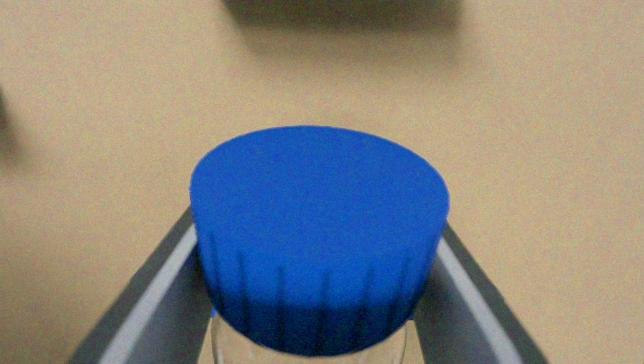

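>>> move --target '{"side": "right", "x": 0.31, "y": -0.427, "z": 1.284, "quat_wxyz": [0.5, -0.5, -0.5, 0.5]}' --min_time_s 0.7

>>> move --target '{"side": "right", "x": 0.3605, "y": -0.43, "z": 1.2825, "quat_wxyz": [0.5, -0.5, -0.5, 0.5]}' --min_time_s 0.8 --cameras '["right_wrist_camera", "head_camera"]'

Scene clock: 207.13 s.
Joint torques (N m): left_arm=[-7.35 9.94 6.59 -6.98 -0.94 -1.34 0.04] | right_arm=[-13.55 -18.04 -9.04 -4.79 0.53 -1.54 0.2]
External joint torques (N m): left_arm=[-0.12 0.12 -1.43 -0.53 -0.1 -0.06 0.03] | right_arm=[-0.75 -1.81 1.77 -0.07 -0.03 -0.29 0.21]
Wrist force (N): left_arm=[0.8 -5.3 0.9] | right_arm=[3.0 6.7 0.6]
Wrist torque (N m): left_arm=[0.21 0.09 0.03] | right_arm=[-0.28 0.10 -0.32]
Wrist force, peak (N): left_arm=[1.1 -5.3 1.2] | right_arm=[4.1 7.8 0.4]
move: done
base_odometry: x=+3.324 y=+0.491 heading=+0.186
lidar_m: 0.50 0.52 0.72 1.31 2.08 3.03 5.34 2.99 2.44 1.93 0.71 0.51
base_status: not commanded
joint_positions: torso_squat_rad=+0.100 torso_shift_rad=+0.000 torso_pitch_rad=+0.000 torso_yaw_rad=+0.000 left_shoulder_pitch_rad=+0.233 left_shoulder_roll_rad=+0.860 left_shoulder_yaw_rad=+0.101 left_elbow_rad=-2.423 left_forearm_roll_rad=-0.023 left_wrist_pitch_rad=+0.649 left_hand_roll_rad=-0.682 left_gripper_m=+0.100 right_shoulder_pitch_rad=-0.120 right_shoulder_roll_rad=-1.098 right_shoulder_yaw_rad=+0.012 right_elbow_rad=-1.801 right_forearm_roll_rad=-0.221 right_wrist_pitch_rad=+0.326 right_hand_roll_rad=+0.686 right_gripper_m=+0.053 head_pan_rad=-0.400 head_tilt_rad=+0.400
joint_status: all done
wheel_motors_off: 0
motor_effort: left_wheel=-10(11) right_wheel=+5(6)
contact_limits: left_gripper_m 400 mA; right_gripper_m 400 mA
chest: x=-0.2280 y=-0.0002 z=+1.2864 quat_wxyz=(+1.000, +0.000, +0.000, +0.000) (m; base frame)
left_hand: x=+0.2000 y=+0.3298 z=+1.2703 quat_wxyz=(+0.500, +0.500, -0.500, -0.500) (m; base frame)
right_hand: x=+0.3098 y=-0.4271 z=+1.2839 quat_wxyz=(+0.500, -0.500, -0.500, +0.500) (m; base frame)
right_hand_status: reached (checked arc, planned for 0.7 s): 0 mm and 0.0 deg off.
pictures: none

Scene clock: 208.33 s.
Joint torques (N m): left_arm=[-7.34 9.87 6.31 -6.88 -0.84 -1.27 0.02] | right_arm=[-17.14 -18.38 -8.62 -4.59 0.31 -1.6 0.14]
External joint torques (N m): left_arm=[-0.1 0.05 -1.7 -0.43 0 0.01 0] | right_arm=[-1.21 -1.79 1.98 0.32 -0.15 -0.27 0.15]
Wrist force (N): left_arm=[0.8 -5.1 1.0] | right_arm=[3.0 6.6 0.9]
Wrist torque (N m): left_arm=[0.21 0.07 0.04] | right_arm=[-0.29 0.11 -0.34]
Wrist force, peak (N): left_arm=[0.6 -5.5 1.0] | right_arm=[1.1 7.7 -1.2]
move: done
base_odometry: x=+3.324 y=+0.491 heading=+0.186
lidar_m: 0.50 0.52 0.72 1.31 2.08 3.02 5.34 2.99 2.44 1.93 0.71 0.52
base_status: not commanded
joint_positions: torso_squat_rad=+0.100 torso_shift_rad=+0.000 torso_pitch_rad=+0.000 torso_yaw_rad=+0.000 left_shoulder_pitch_rad=+0.233 left_shoulder_roll_rad=+0.860 left_shoulder_yaw_rad=+0.101 left_elbow_rad=-2.423 left_forearm_roll_rad=-0.023 left_wrist_pitch_rad=+0.649 left_hand_roll_rad=-0.682 left_gripper_m=+0.100 right_shoulder_pitch_rad=-0.359 right_shoulder_roll_rad=-1.070 right_shoulder_yaw_rad=+0.173 right_elbow_rad=-1.554 right_forearm_roll_rad=-0.263 right_wrist_pitch_rad=+0.260 right_hand_roll_rad=+0.743 right_gripper_m=+0.053 head_pan_rad=-0.400 head_tilt_rad=+0.400
joint_status: all done
wheel_motors_off: 0
motor_effort: left_wheel=-11(11) right_wheel=+6(7)
contact_limits: left_gripper_m 400 mA; right_gripper_m 400 mA
chest: x=-0.2280 y=-0.0002 z=+1.2864 quat_wxyz=(+1.000, +0.000, +0.000, +0.000) (m; base frame)
left_hand: x=+0.2000 y=+0.3298 z=+1.2703 quat_wxyz=(+0.500, +0.500, -0.500, -0.500) (m; base frame)
right_hand: x=+0.3603 y=-0.4302 z=+1.2824 quat_wxyz=(+0.500, -0.500, -0.500, +0.500) (m; base frame)
right_hand_status: reached (checked arc, planned for 0.8 s): 0 mm and 0.0 deg off.
pictures: head_camera, right_wrist_camera
camera_calibration:
head_camera: T_world_to_cam=[[-0.413708, -0.910062, 0.0251649, -0.118218], [-0.333181, 0.125622, -0.934457, 1.37892], [0.847252, -0.394977, -0.355186, 0.645399], [0, 0, 0, 1]] pos_world=[-0.136293, -0.0258916, 1.52076]
right_wrist_camera: T_world_to_cam=[[-0.0176171, -0.998516, 0.051523, -0.49403], [-0.496538, -0.0359901, -0.867268, 1.30263], [0.867836, -0.0408619, -0.495168, 0.376791], [0, 0, 0, 1]] pos_world=[0.311107, -0.431019, 1.34176]

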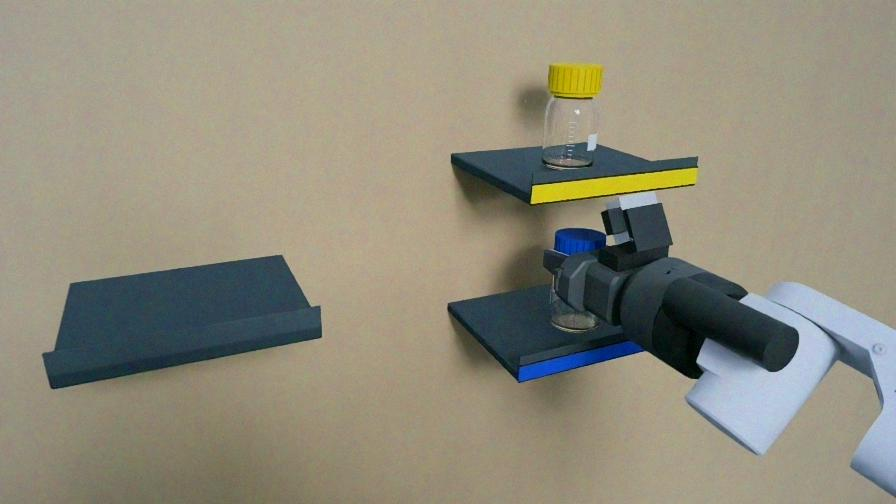

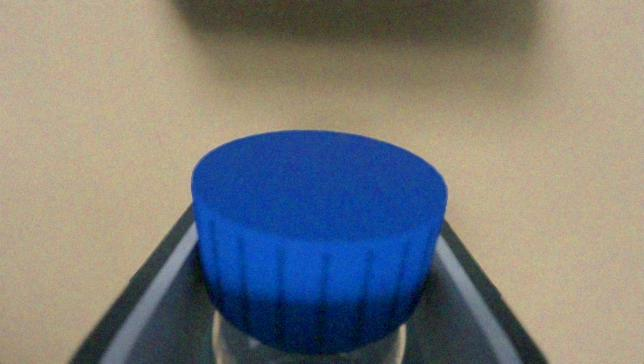

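>>> move --target '{"side": "right", "x": 0.363, "y": -0.43, "z": 1.2695, "quat_wxyz": [0.5, -0.5, -0.5, 0.5]}' --min_time_s 0.7

>>> move --target '{"side": "right", "x": 0.378, "y": -0.43, "z": 1.2665, "quat_wxyz": [0.5, -0.5, -0.5, 0.5]}' --min_time_s 0.6 --cameras '["right_wrist_camera", "head_camera"]'

Scene clock: 210.27 s.
Joint torques (N m): left_arm=[-7.48 9.93 6.44 -7.09 -0.99 -1.4 0.01] | right_arm=[-15.11 -16.87 -8.33 -4.72 0.48 -1.74 0.11]
External joint torques (N m): left_arm=[-0.24 0.11 -1.57 -0.64 -0.15 -0.12 0] | right_arm=[0.92 -0.42 2.06 0.48 0.05 -0.39 0.12]
Wrist force (N): left_arm=[0.7 -4.9 1.1] | right_arm=[2.7 6.4 0.6]
Wrist torque (N m): left_arm=[0.18 0.08 0.02] | right_arm=[-0.23 0.09 -0.28]
Wrist force, peak (N): left_arm=[1.0 -5.5 0.9] | right_arm=[3.2 6.9 1.3]
move: done
base_odometry: x=+3.324 y=+0.491 heading=+0.186
lidar_m: 0.50 0.52 0.71 1.31 2.08 3.03 5.34 2.99 2.44 1.93 0.71 0.52
base_status: not commanded
joint_positions: torso_squat_rad=+0.100 torso_shift_rad=+0.000 torso_pitch_rad=+0.000 torso_yaw_rad=+0.000 left_shoulder_pitch_rad=+0.233 left_shoulder_roll_rad=+0.860 left_shoulder_yaw_rad=+0.101 left_elbow_rad=-2.423 left_forearm_roll_rad=-0.023 left_wrist_pitch_rad=+0.649 left_hand_roll_rad=-0.682 left_gripper_m=+0.100 right_shoulder_pitch_rad=-0.355 right_shoulder_roll_rad=-1.038 right_shoulder_yaw_rad=+0.175 right_elbow_rad=-1.527 right_forearm_roll_rad=-0.241 right_wrist_pitch_rad=+0.235 right_hand_roll_rad=+0.752 right_gripper_m=+0.053 head_pan_rad=-0.400 head_tilt_rad=+0.400
joint_status: all done
wheel_motors_off: 0
motor_effort: left_wheel=-10(11) right_wheel=+5(6)
contact_limits: left_gripper_m 400 mA; right_gripper_m 400 mA
chest: x=-0.2280 y=-0.0002 z=+1.2864 quat_wxyz=(+1.000, +0.000, +0.000, +0.000) (m; base frame)
left_hand: x=+0.2000 y=+0.3298 z=+1.2703 quat_wxyz=(+0.500, +0.500, -0.500, -0.500) (m; base frame)
right_hand: x=+0.3625 y=-0.4298 z=+1.2696 quat_wxyz=(+0.500, -0.500, -0.500, +0.500) (m; base frame)
right_hand_status: reached (checked arc, planned for 0.7 s): 1 mm and 0.1 deg off.
pictures: none

Scene clock: 211.20 s.
Joint torques (N m): left_arm=[-7.43 9.96 6.25 -6.81 -0.94 -1.39 0.04] | right_arm=[-18.23 -17.84 -8.32 -5.22 0.02 -1.76 -0.08]
External joint torques (N m): left_arm=[-0.19 0.14 -1.76 -0.37 -0.09 -0.11 0.03] | right_arm=[-1.24 -1.44 1.83 0.08 -0.35 -0.39 -0.07]
Wrist force (N): left_arm=[0.7 -5.2 1.1] | right_arm=[3.0 6.1 0.9]
Wrist torque (N m): left_arm=[0.20 0.11 0.04] | right_arm=[-0.23 0.07 -0.36]
Wrist force, peak (N): left_arm=[0.8 -5.4 1.2] | right_arm=[3.3 6.6 1.2]
move: done
base_odometry: x=+3.324 y=+0.491 heading=+0.186
lidar_m: 0.50 0.52 0.72 1.31 2.08 3.03 5.34 2.99 2.43 1.93 0.72 0.53
base_status: not commanded
joint_positions: torso_squat_rad=+0.100 torso_shift_rad=+0.000 torso_pitch_rad=+0.000 torso_yaw_rad=+0.000 left_shoulder_pitch_rad=+0.233 left_shoulder_roll_rad=+0.860 left_shoulder_yaw_rad=+0.101 left_elbow_rad=-2.423 left_forearm_roll_rad=-0.023 left_wrist_pitch_rad=+0.649 left_hand_roll_rad=-0.682 left_gripper_m=+0.100 right_shoulder_pitch_rad=-0.424 right_shoulder_roll_rad=-1.018 right_shoulder_yaw_rad=+0.220 right_elbow_rad=-1.438 right_forearm_roll_rad=-0.248 right_wrist_pitch_rad=+0.203 right_hand_roll_rad=+0.768 right_gripper_m=+0.053 head_pan_rad=-0.400 head_tilt_rad=+0.400
joint_status: all done
wheel_motors_off: 0
motor_effort: left_wheel=-11(11) right_wheel=+5(6)
contact_limits: left_gripper_m 400 mA; right_gripper_m 400 mA
chest: x=-0.2280 y=-0.0002 z=+1.2864 quat_wxyz=(+1.000, +0.000, +0.000, +0.000) (m; base frame)
left_hand: x=+0.2000 y=+0.3298 z=+1.2703 quat_wxyz=(+0.500, +0.500, -0.500, -0.500) (m; base frame)
right_hand: x=+0.3778 y=-0.4302 z=+1.2664 quat_wxyz=(+0.500, -0.500, -0.500, +0.500) (m; base frame)
right_hand_status: reached (checked arc, planned for 0.6 s): 0 mm and 0.0 deg off.
pictures: head_camera, right_wrist_camera
camera_calibration:
head_camera: T_world_to_cam=[[-0.413708, -0.910062, 0.0251649, -0.118218], [-0.333181, 0.125622, -0.934457, 1.37892], [0.847252, -0.394977, -0.355186, 0.645399], [0, 0, 0, 1]] pos_world=[-0.136293, -0.0258916, 1.52076]
right_wrist_camera: T_world_to_cam=[[-0.0175257, -0.998521, 0.0514724, -0.492962], [-0.496611, -0.035988, -0.867227, 1.29741], [0.867796, -0.0407605, -0.495245, 0.353837], [0, 0, 0, 1]] pos_world=[0.328607, -0.431119, 1.32575]

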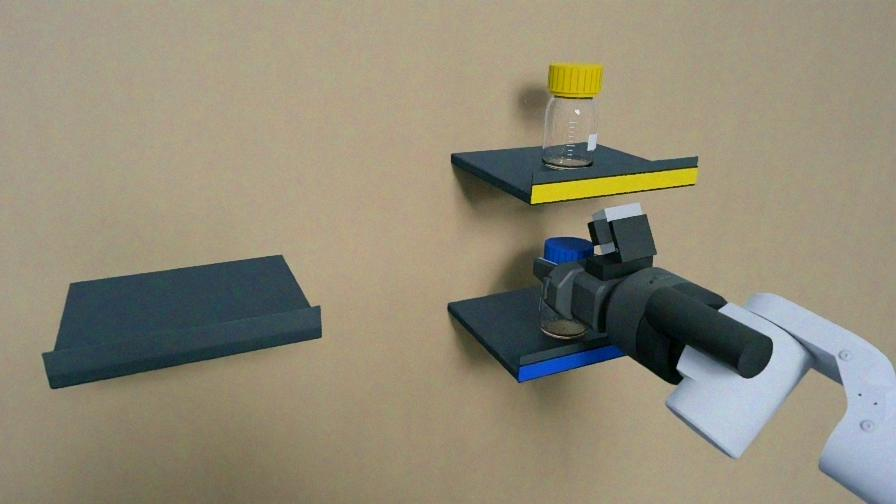

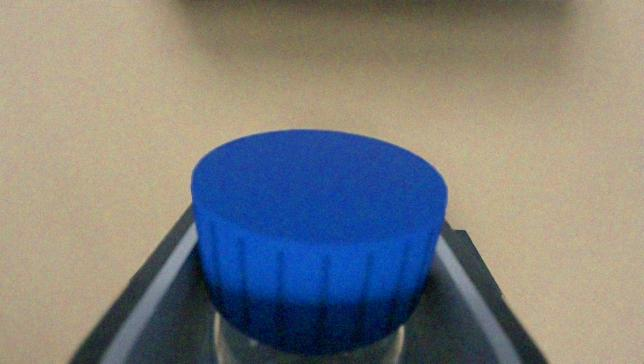

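>>> move --target '{"side": "right", "x": 0.378, "y": -0.43, "z": 1.264, "quat_wxyz": [0.5, -0.5, -0.5, 0.5]}' --min_time_s 0.4

>>> move --target '{"side": "right", "x": 0.378, "y": -0.43, "z": 1.2618, "quat_wxyz": [0.5, -0.5, -0.5, 0.5]}' --min_time_s 0.4

Scene clock: 212.53 s.
Joint torques (N m): left_arm=[-7.4 10.06 6.33 -6.91 -1.02 -1.26 -0.06] | right_arm=[-15.43 -17.04 -10.7 -4.92 0.55 -1.68 0.22]
External joint torques (N m): left_arm=[-0.16 0.24 -1.68 -0.46 -0.18 0.02 -0.07] | right_arm=[1.56 -0.66 -0.6 0.43 0.18 -0.3 0.22]
Wrist force (N): left_arm=[0.7 -5.0 1.0] | right_arm=[3.5 5.3 1.5]
Wrist torque (N m): left_arm=[0.19 0.08 0.05] | right_arm=[-0.26 0.05 -0.33]
Wrist force, peak (N): left_arm=[1.3 -5.4 1.2] | right_arm=[2.8 7.0 1.5]
move: done
base_odometry: x=+3.324 y=+0.491 heading=+0.186
lidar_m: 0.49 0.52 0.72 1.31 2.08 3.02 5.34 2.99 2.44 1.93 0.71 0.52
base_status: not commanded
joint_positions: torso_squat_rad=+0.100 torso_shift_rad=+0.000 torso_pitch_rad=+0.000 torso_yaw_rad=+0.000 left_shoulder_pitch_rad=+0.233 left_shoulder_roll_rad=+0.860 left_shoulder_yaw_rad=+0.101 left_elbow_rad=-2.423 left_forearm_roll_rad=-0.023 left_wrist_pitch_rad=+0.649 left_hand_roll_rad=-0.682 left_gripper_m=+0.100 right_shoulder_pitch_rad=-0.423 right_shoulder_roll_rad=-1.012 right_shoulder_yaw_rad=+0.220 right_elbow_rad=-1.434 right_forearm_roll_rad=-0.244 right_wrist_pitch_rad=+0.198 right_hand_roll_rad=+0.770 right_gripper_m=+0.053 head_pan_rad=-0.400 head_tilt_rad=+0.400
joint_status: all done
wheel_motors_off: 0
motor_effort: left_wheel=-10(11) right_wheel=+6(6)
contact_limits: left_gripper_m 400 mA; right_gripper_m 400 mA
chest: x=-0.2280 y=-0.0002 z=+1.2864 quat_wxyz=(+1.000, +0.000, +0.000, +0.000) (m; base frame)
left_hand: x=+0.2000 y=+0.3298 z=+1.2703 quat_wxyz=(+0.500, +0.500, -0.500, -0.500) (m; base frame)
right_hand: x=+0.3780 y=-0.4299 z=+1.2640 quat_wxyz=(+0.500, -0.500, -0.500, +0.500) (m; base frame)
right_hand_status: reached (checked arc, planned for 0.4 s): 0 mm and 0.0 deg off.
pictures: none

Scene clock: 213.27 s.
Joint torques (N m): left_arm=[-7.63 9.81 6.54 -6.89 -1.07 -1.37 0.02] | right_arm=[-12.08 -15.32 -7.51 -3.14 0.28 -0.6 0.2]
External joint torques (N m): left_arm=[-0.39 -0.01 -1.47 -0.44 -0.23 -0.09 0.01] | right_arm=[4.92 1.04 2.57 2.25 -0.09 0.78 0.21]
Wrist force (N): left_arm=[0.7 -5.4 1.2] | right_arm=[3.7 -1.3 2.4]
Wrist torque (N m): left_arm=[0.22 0.10 0.04] | right_arm=[-0.37 0.15 -0.24]
Wrist force, peak (N): left_arm=[0.7 -5.5 0.8] | right_arm=[3.7 5.3 1.2]
move: done
base_odometry: x=+3.324 y=+0.491 heading=+0.186
lidar_m: 0.50 0.52 0.72 1.31 2.08 3.03 5.34 2.99 2.45 1.93 0.71 0.52
base_status: not commanded
joint_positions: torso_squat_rad=+0.100 torso_shift_rad=+0.000 torso_pitch_rad=+0.000 torso_yaw_rad=+0.000 left_shoulder_pitch_rad=+0.233 left_shoulder_roll_rad=+0.860 left_shoulder_yaw_rad=+0.101 left_elbow_rad=-2.423 left_forearm_roll_rad=-0.023 left_wrist_pitch_rad=+0.649 left_hand_roll_rad=-0.682 left_gripper_m=+0.100 right_shoulder_pitch_rad=-0.421 right_shoulder_roll_rad=-1.008 right_shoulder_yaw_rad=+0.218 right_elbow_rad=-1.431 right_forearm_roll_rad=-0.240 right_wrist_pitch_rad=+0.194 right_hand_roll_rad=+0.772 right_gripper_m=+0.053 head_pan_rad=-0.400 head_tilt_rad=+0.400
joint_status: all done
wheel_motors_off: 0
motor_effort: left_wheel=-10(11) right_wheel=+4(7)
contact_limits: left_gripper_m 400 mA; right_gripper_m 400 mA
chest: x=-0.2280 y=-0.0002 z=+1.2864 quat_wxyz=(+1.000, +0.000, +0.000, +0.000) (m; base frame)
left_hand: x=+0.2000 y=+0.3298 z=+1.2703 quat_wxyz=(+0.500, +0.500, -0.500, -0.500) (m; base frame)
right_hand: x=+0.3781 y=-0.4299 z=+1.2629 quat_wxyz=(+0.499, -0.500, -0.500, +0.500) (m; base frame)
right_hand_status: reached (checked arc, planned for 0.4 s): 1 mm and 0.1 deg off.
pictures: none

>>> move --target '{"side": "right", "x": 0.378, "y": -0.43, "z": 1.2627, "quat_wxyz": [0.5, -0.5, -0.5, 0.5]}' --min_time_s 0.3

>>> move --joints '{"right_gripper_m": 0.1}' --cameras '["right_wrist_camera"]'

>>> move --target '{"side": "right", "x": 0.30, "y": -0.43, "z": 1.264, "quat_wxyz": [0.5, -0.5, -0.5, 0.5]}' --min_time_s 1.0 --cameras '["right_wrist_camera", "head_camera"]'

Scene clock: 214.37 s.
Joint torques (N m): left_arm=[-7.46 10.01 6.43 -6.89 -0.84 -1.43 0.06] | right_arm=[-15.46 -17.56 -8.4 -4.25 0.27 -0.87 -0.09]
External joint torques (N m): left_arm=[-0.22 0.19 -1.58 -0.44 0 -0.16 0.04] | right_arm=[1.55 -1.21 1.67 1.14 -0.1 0.5 -0.09]
Wrist force (N): left_arm=[0.9 -4.8 1.1] | right_arm=[2.7 0.6 3.3]
Wrist torque (N m): left_arm=[0.14 0.12 0.04] | right_arm=[-0.33 0.05 -0.26]
Wrist force, peak (N): left_arm=[1.0 -5.4 1.0] | right_arm=[3.9 -1.6 2.5]
move: done
base_odometry: x=+3.324 y=+0.491 heading=+0.186
lidar_m: 0.50 0.53 0.72 1.31 2.08 3.02 5.34 2.99 2.44 1.93 0.71 0.52
base_status: not commanded
joint_positions: torso_squat_rad=+0.100 torso_shift_rad=+0.000 torso_pitch_rad=+0.000 torso_yaw_rad=+0.000 left_shoulder_pitch_rad=+0.233 left_shoulder_roll_rad=+0.860 left_shoulder_yaw_rad=+0.101 left_elbow_rad=-2.423 left_forearm_roll_rad=-0.023 left_wrist_pitch_rad=+0.649 left_hand_roll_rad=-0.682 left_gripper_m=+0.100 right_shoulder_pitch_rad=-0.422 right_shoulder_roll_rad=-1.008 right_shoulder_yaw_rad=+0.218 right_elbow_rad=-1.431 right_forearm_roll_rad=-0.240 right_wrist_pitch_rad=+0.194 right_hand_roll_rad=+0.772 right_gripper_m=+0.053 head_pan_rad=-0.400 head_tilt_rad=+0.400
joint_status: all done
wheel_motors_off: 0
motor_effort: left_wheel=-10(11) right_wheel=+5(6)
contact_limits: left_gripper_m 400 mA; right_gripper_m 400 mA
chest: x=-0.2280 y=-0.0002 z=+1.2864 quat_wxyz=(+1.000, +0.000, +0.000, +0.000) (m; base frame)
left_hand: x=+0.2000 y=+0.3298 z=+1.2703 quat_wxyz=(+0.500, +0.500, -0.500, -0.500) (m; base frame)
right_hand: x=+0.3781 y=-0.4298 z=+1.2633 quat_wxyz=(+0.499, -0.501, -0.501, +0.500) (m; base frame)
right_hand_status: reached (checked arc, planned for 0.3 s): 1 mm and 0.2 deg off.
pictures: none

Scene clock: 215.40 s.
Joint torques (N m): left_arm=[-7.37 9.81 6.46 -6.76 -1 -1.39 -0.05] | right_arm=[-15.44 -17.48 -8.64 -4.45 0.39 -1.05 0.11]
External joint torques (N m): left_arm=[-0.13 -0.01 -1.55 -0.31 -0.16 -0.11 -0.07] | right_arm=[1.56 -1.12 1.43 0.94 0.03 0.33 0.12]
Wrist force (N): left_arm=[0.9 -5.1 1.0] | right_arm=[2.6 4.6 0.9]
Wrist torque (N m): left_arm=[0.19 0.11 0.03] | right_arm=[-0.26 0.01 -0.34]
Wrist force, peak (N): left_arm=[1.1 -5.4 1.0] | right_arm=[3.6 5.1 0.9]
move: done
base_odometry: x=+3.324 y=+0.491 heading=+0.186
lidar_m: 0.50 0.52 0.72 1.31 2.08 3.02 5.34 2.98 2.44 1.94 0.71 0.52
base_status: not commanded
joint_positions: torso_squat_rad=+0.100 torso_shift_rad=+0.000 torso_pitch_rad=+0.000 torso_yaw_rad=+0.000 left_shoulder_pitch_rad=+0.233 left_shoulder_roll_rad=+0.860 left_shoulder_yaw_rad=+0.101 left_elbow_rad=-2.423 left_forearm_roll_rad=-0.023 left_wrist_pitch_rad=+0.649 left_hand_roll_rad=-0.682 left_gripper_m=+0.100 right_shoulder_pitch_rad=-0.422 right_shoulder_roll_rad=-1.008 right_shoulder_yaw_rad=+0.218 right_elbow_rad=-1.431 right_forearm_roll_rad=-0.240 right_wrist_pitch_rad=+0.194 right_hand_roll_rad=+0.772 right_gripper_m=+0.100 head_pan_rad=-0.400 head_tilt_rad=+0.400
joint_status: all done
wheel_motors_off: 0
motor_effort: left_wheel=-10(11) right_wheel=+5(6)
contact_limits: left_gripper_m 400 mA; right_gripper_m 400 mA
chest: x=-0.2280 y=-0.0002 z=+1.2864 quat_wxyz=(+1.000, +0.000, +0.000, +0.000) (m; base frame)
left_hand: x=+0.2000 y=+0.3298 z=+1.2703 quat_wxyz=(+0.500, +0.500, -0.500, -0.500) (m; base frame)
right_hand: x=+0.3781 y=-0.4298 z=+1.2633 quat_wxyz=(+0.499, -0.501, -0.501, +0.500) (m; base frame)
pictures: right_wrist_camera
camera_calibration:
right_wrist_camera: T_world_to_cam=[[-0.0164068, -0.998501, 0.0522238, -0.493748], [-0.494424, -0.0372962, -0.86842, 1.295], [0.869066, -0.0400687, -0.493071, 0.349184], [0, 0, 0, 1]] pos_world=[0.328714, -0.430717, 1.32256]

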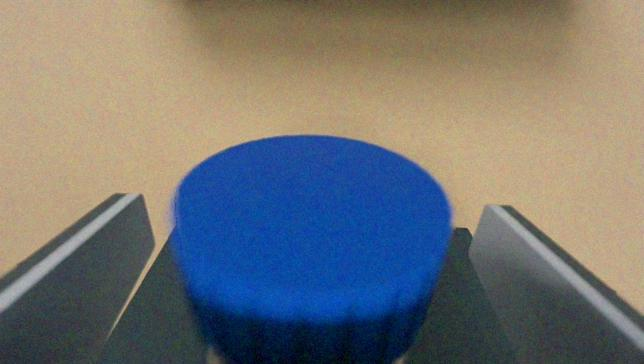

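Scene clock: 216.73 s.
Joint torques (N m): left_arm=[-7.37 9.83 6.46 -6.94 -0.94 -1.38 0.02] | right_arm=[-10.82 -17.98 -9.97 -5.03 0.52 -0.96 -0.09]
External joint torques (N m): left_arm=[-0.13 0.01 -1.55 -0.49 -0.1 -0.1 0] | right_arm=[1.29 -1.96 0.67 0.07 0.02 0.28 -0.08]
Wrist force (N): left_arm=[0.8 -4.9 1.2] | right_arm=[3.9 4.1 0.5]
Wrist torque (N m): left_arm=[0.18 0.11 0.05] | right_arm=[-0.20 0.17 -0.18]
Wrist force, peak (N): left_arm=[0.9 -5.3 1.2] | right_arm=[4.1 5.3 1.0]
move: done
base_odometry: x=+3.324 y=+0.491 heading=+0.186
lidar_m: 0.50 0.52 0.73 1.30 2.08 3.02 5.34 2.98 2.45 1.93 0.71 0.52
base_status: not commanded
joint_positions: torso_squat_rad=+0.100 torso_shift_rad=+0.000 torso_pitch_rad=+0.000 torso_yaw_rad=+0.000 left_shoulder_pitch_rad=+0.233 left_shoulder_roll_rad=+0.860 left_shoulder_yaw_rad=+0.101 left_elbow_rad=-2.423 left_forearm_roll_rad=-0.023 left_wrist_pitch_rad=+0.649 left_hand_roll_rad=-0.682 left_gripper_m=+0.100 right_shoulder_pitch_rad=-0.059 right_shoulder_roll_rad=-1.063 right_shoulder_yaw_rad=-0.007 right_elbow_rad=-1.805 right_forearm_roll_rad=-0.173 right_wrist_pitch_rad=+0.282 right_hand_roll_rad=+0.676 right_gripper_m=+0.100 head_pan_rad=-0.400 head_tilt_rad=+0.400
joint_status: all done
wheel_motors_off: 0
motor_effort: left_wheel=-11(11) right_wheel=+5(6)
contact_limits: left_gripper_m 400 mA; right_gripper_m 400 mA
chest: x=-0.2280 y=-0.0002 z=+1.2864 quat_wxyz=(+1.000, +0.000, +0.000, +0.000) (m; base frame)
left_hand: x=+0.2000 y=+0.3298 z=+1.2703 quat_wxyz=(+0.500, +0.500, -0.500, -0.500) (m; base frame)
right_hand: x=+0.3003 y=-0.4306 z=+1.2643 quat_wxyz=(+0.500, -0.500, -0.500, +0.501) (m; base frame)
right_hand_status: reached (checked arc, planned for 1.0 s): 1 mm and 0.1 deg off.
pictures: head_camera, right_wrist_camera
camera_calibration:
head_camera: T_world_to_cam=[[-0.413677, -0.910073, 0.0252493, -0.118251], [-0.333219, 0.12554, -0.934454, 1.3789], [0.847252, -0.394976, -0.355187, 0.645439], [0, 0, 0, 1]] pos_world=[-0.136293, -0.0257914, 1.52076]
right_wrist_camera: T_world_to_cam=[[-0.0151671, -0.998544, 0.0517628, -0.4957], [-0.496831, -0.0373994, -0.867041, 1.25632], [0.867715, -0.0388679, -0.49554, 0.42139], [0, 0, 0, 1]] pos_world=[0.251012, -0.431614, 1.32375]

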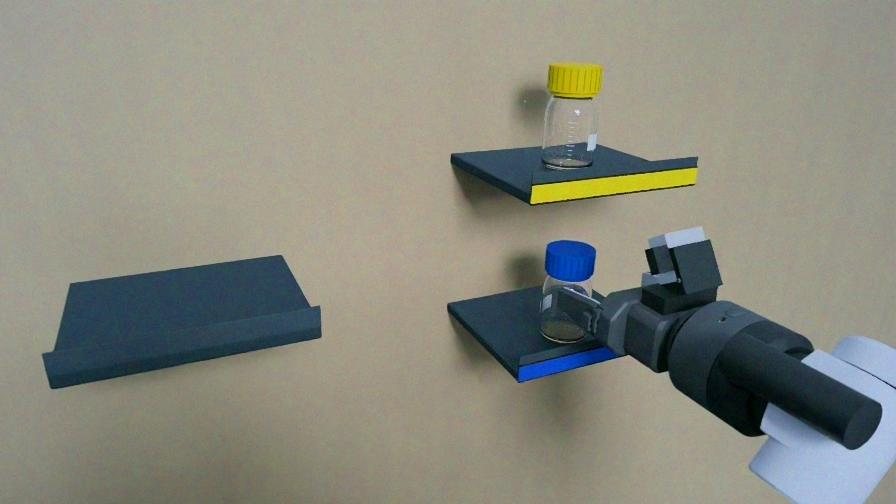

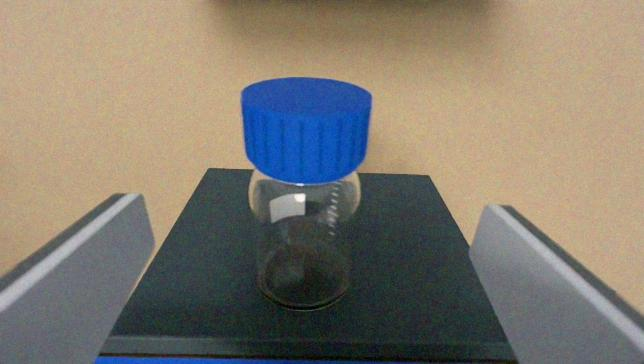

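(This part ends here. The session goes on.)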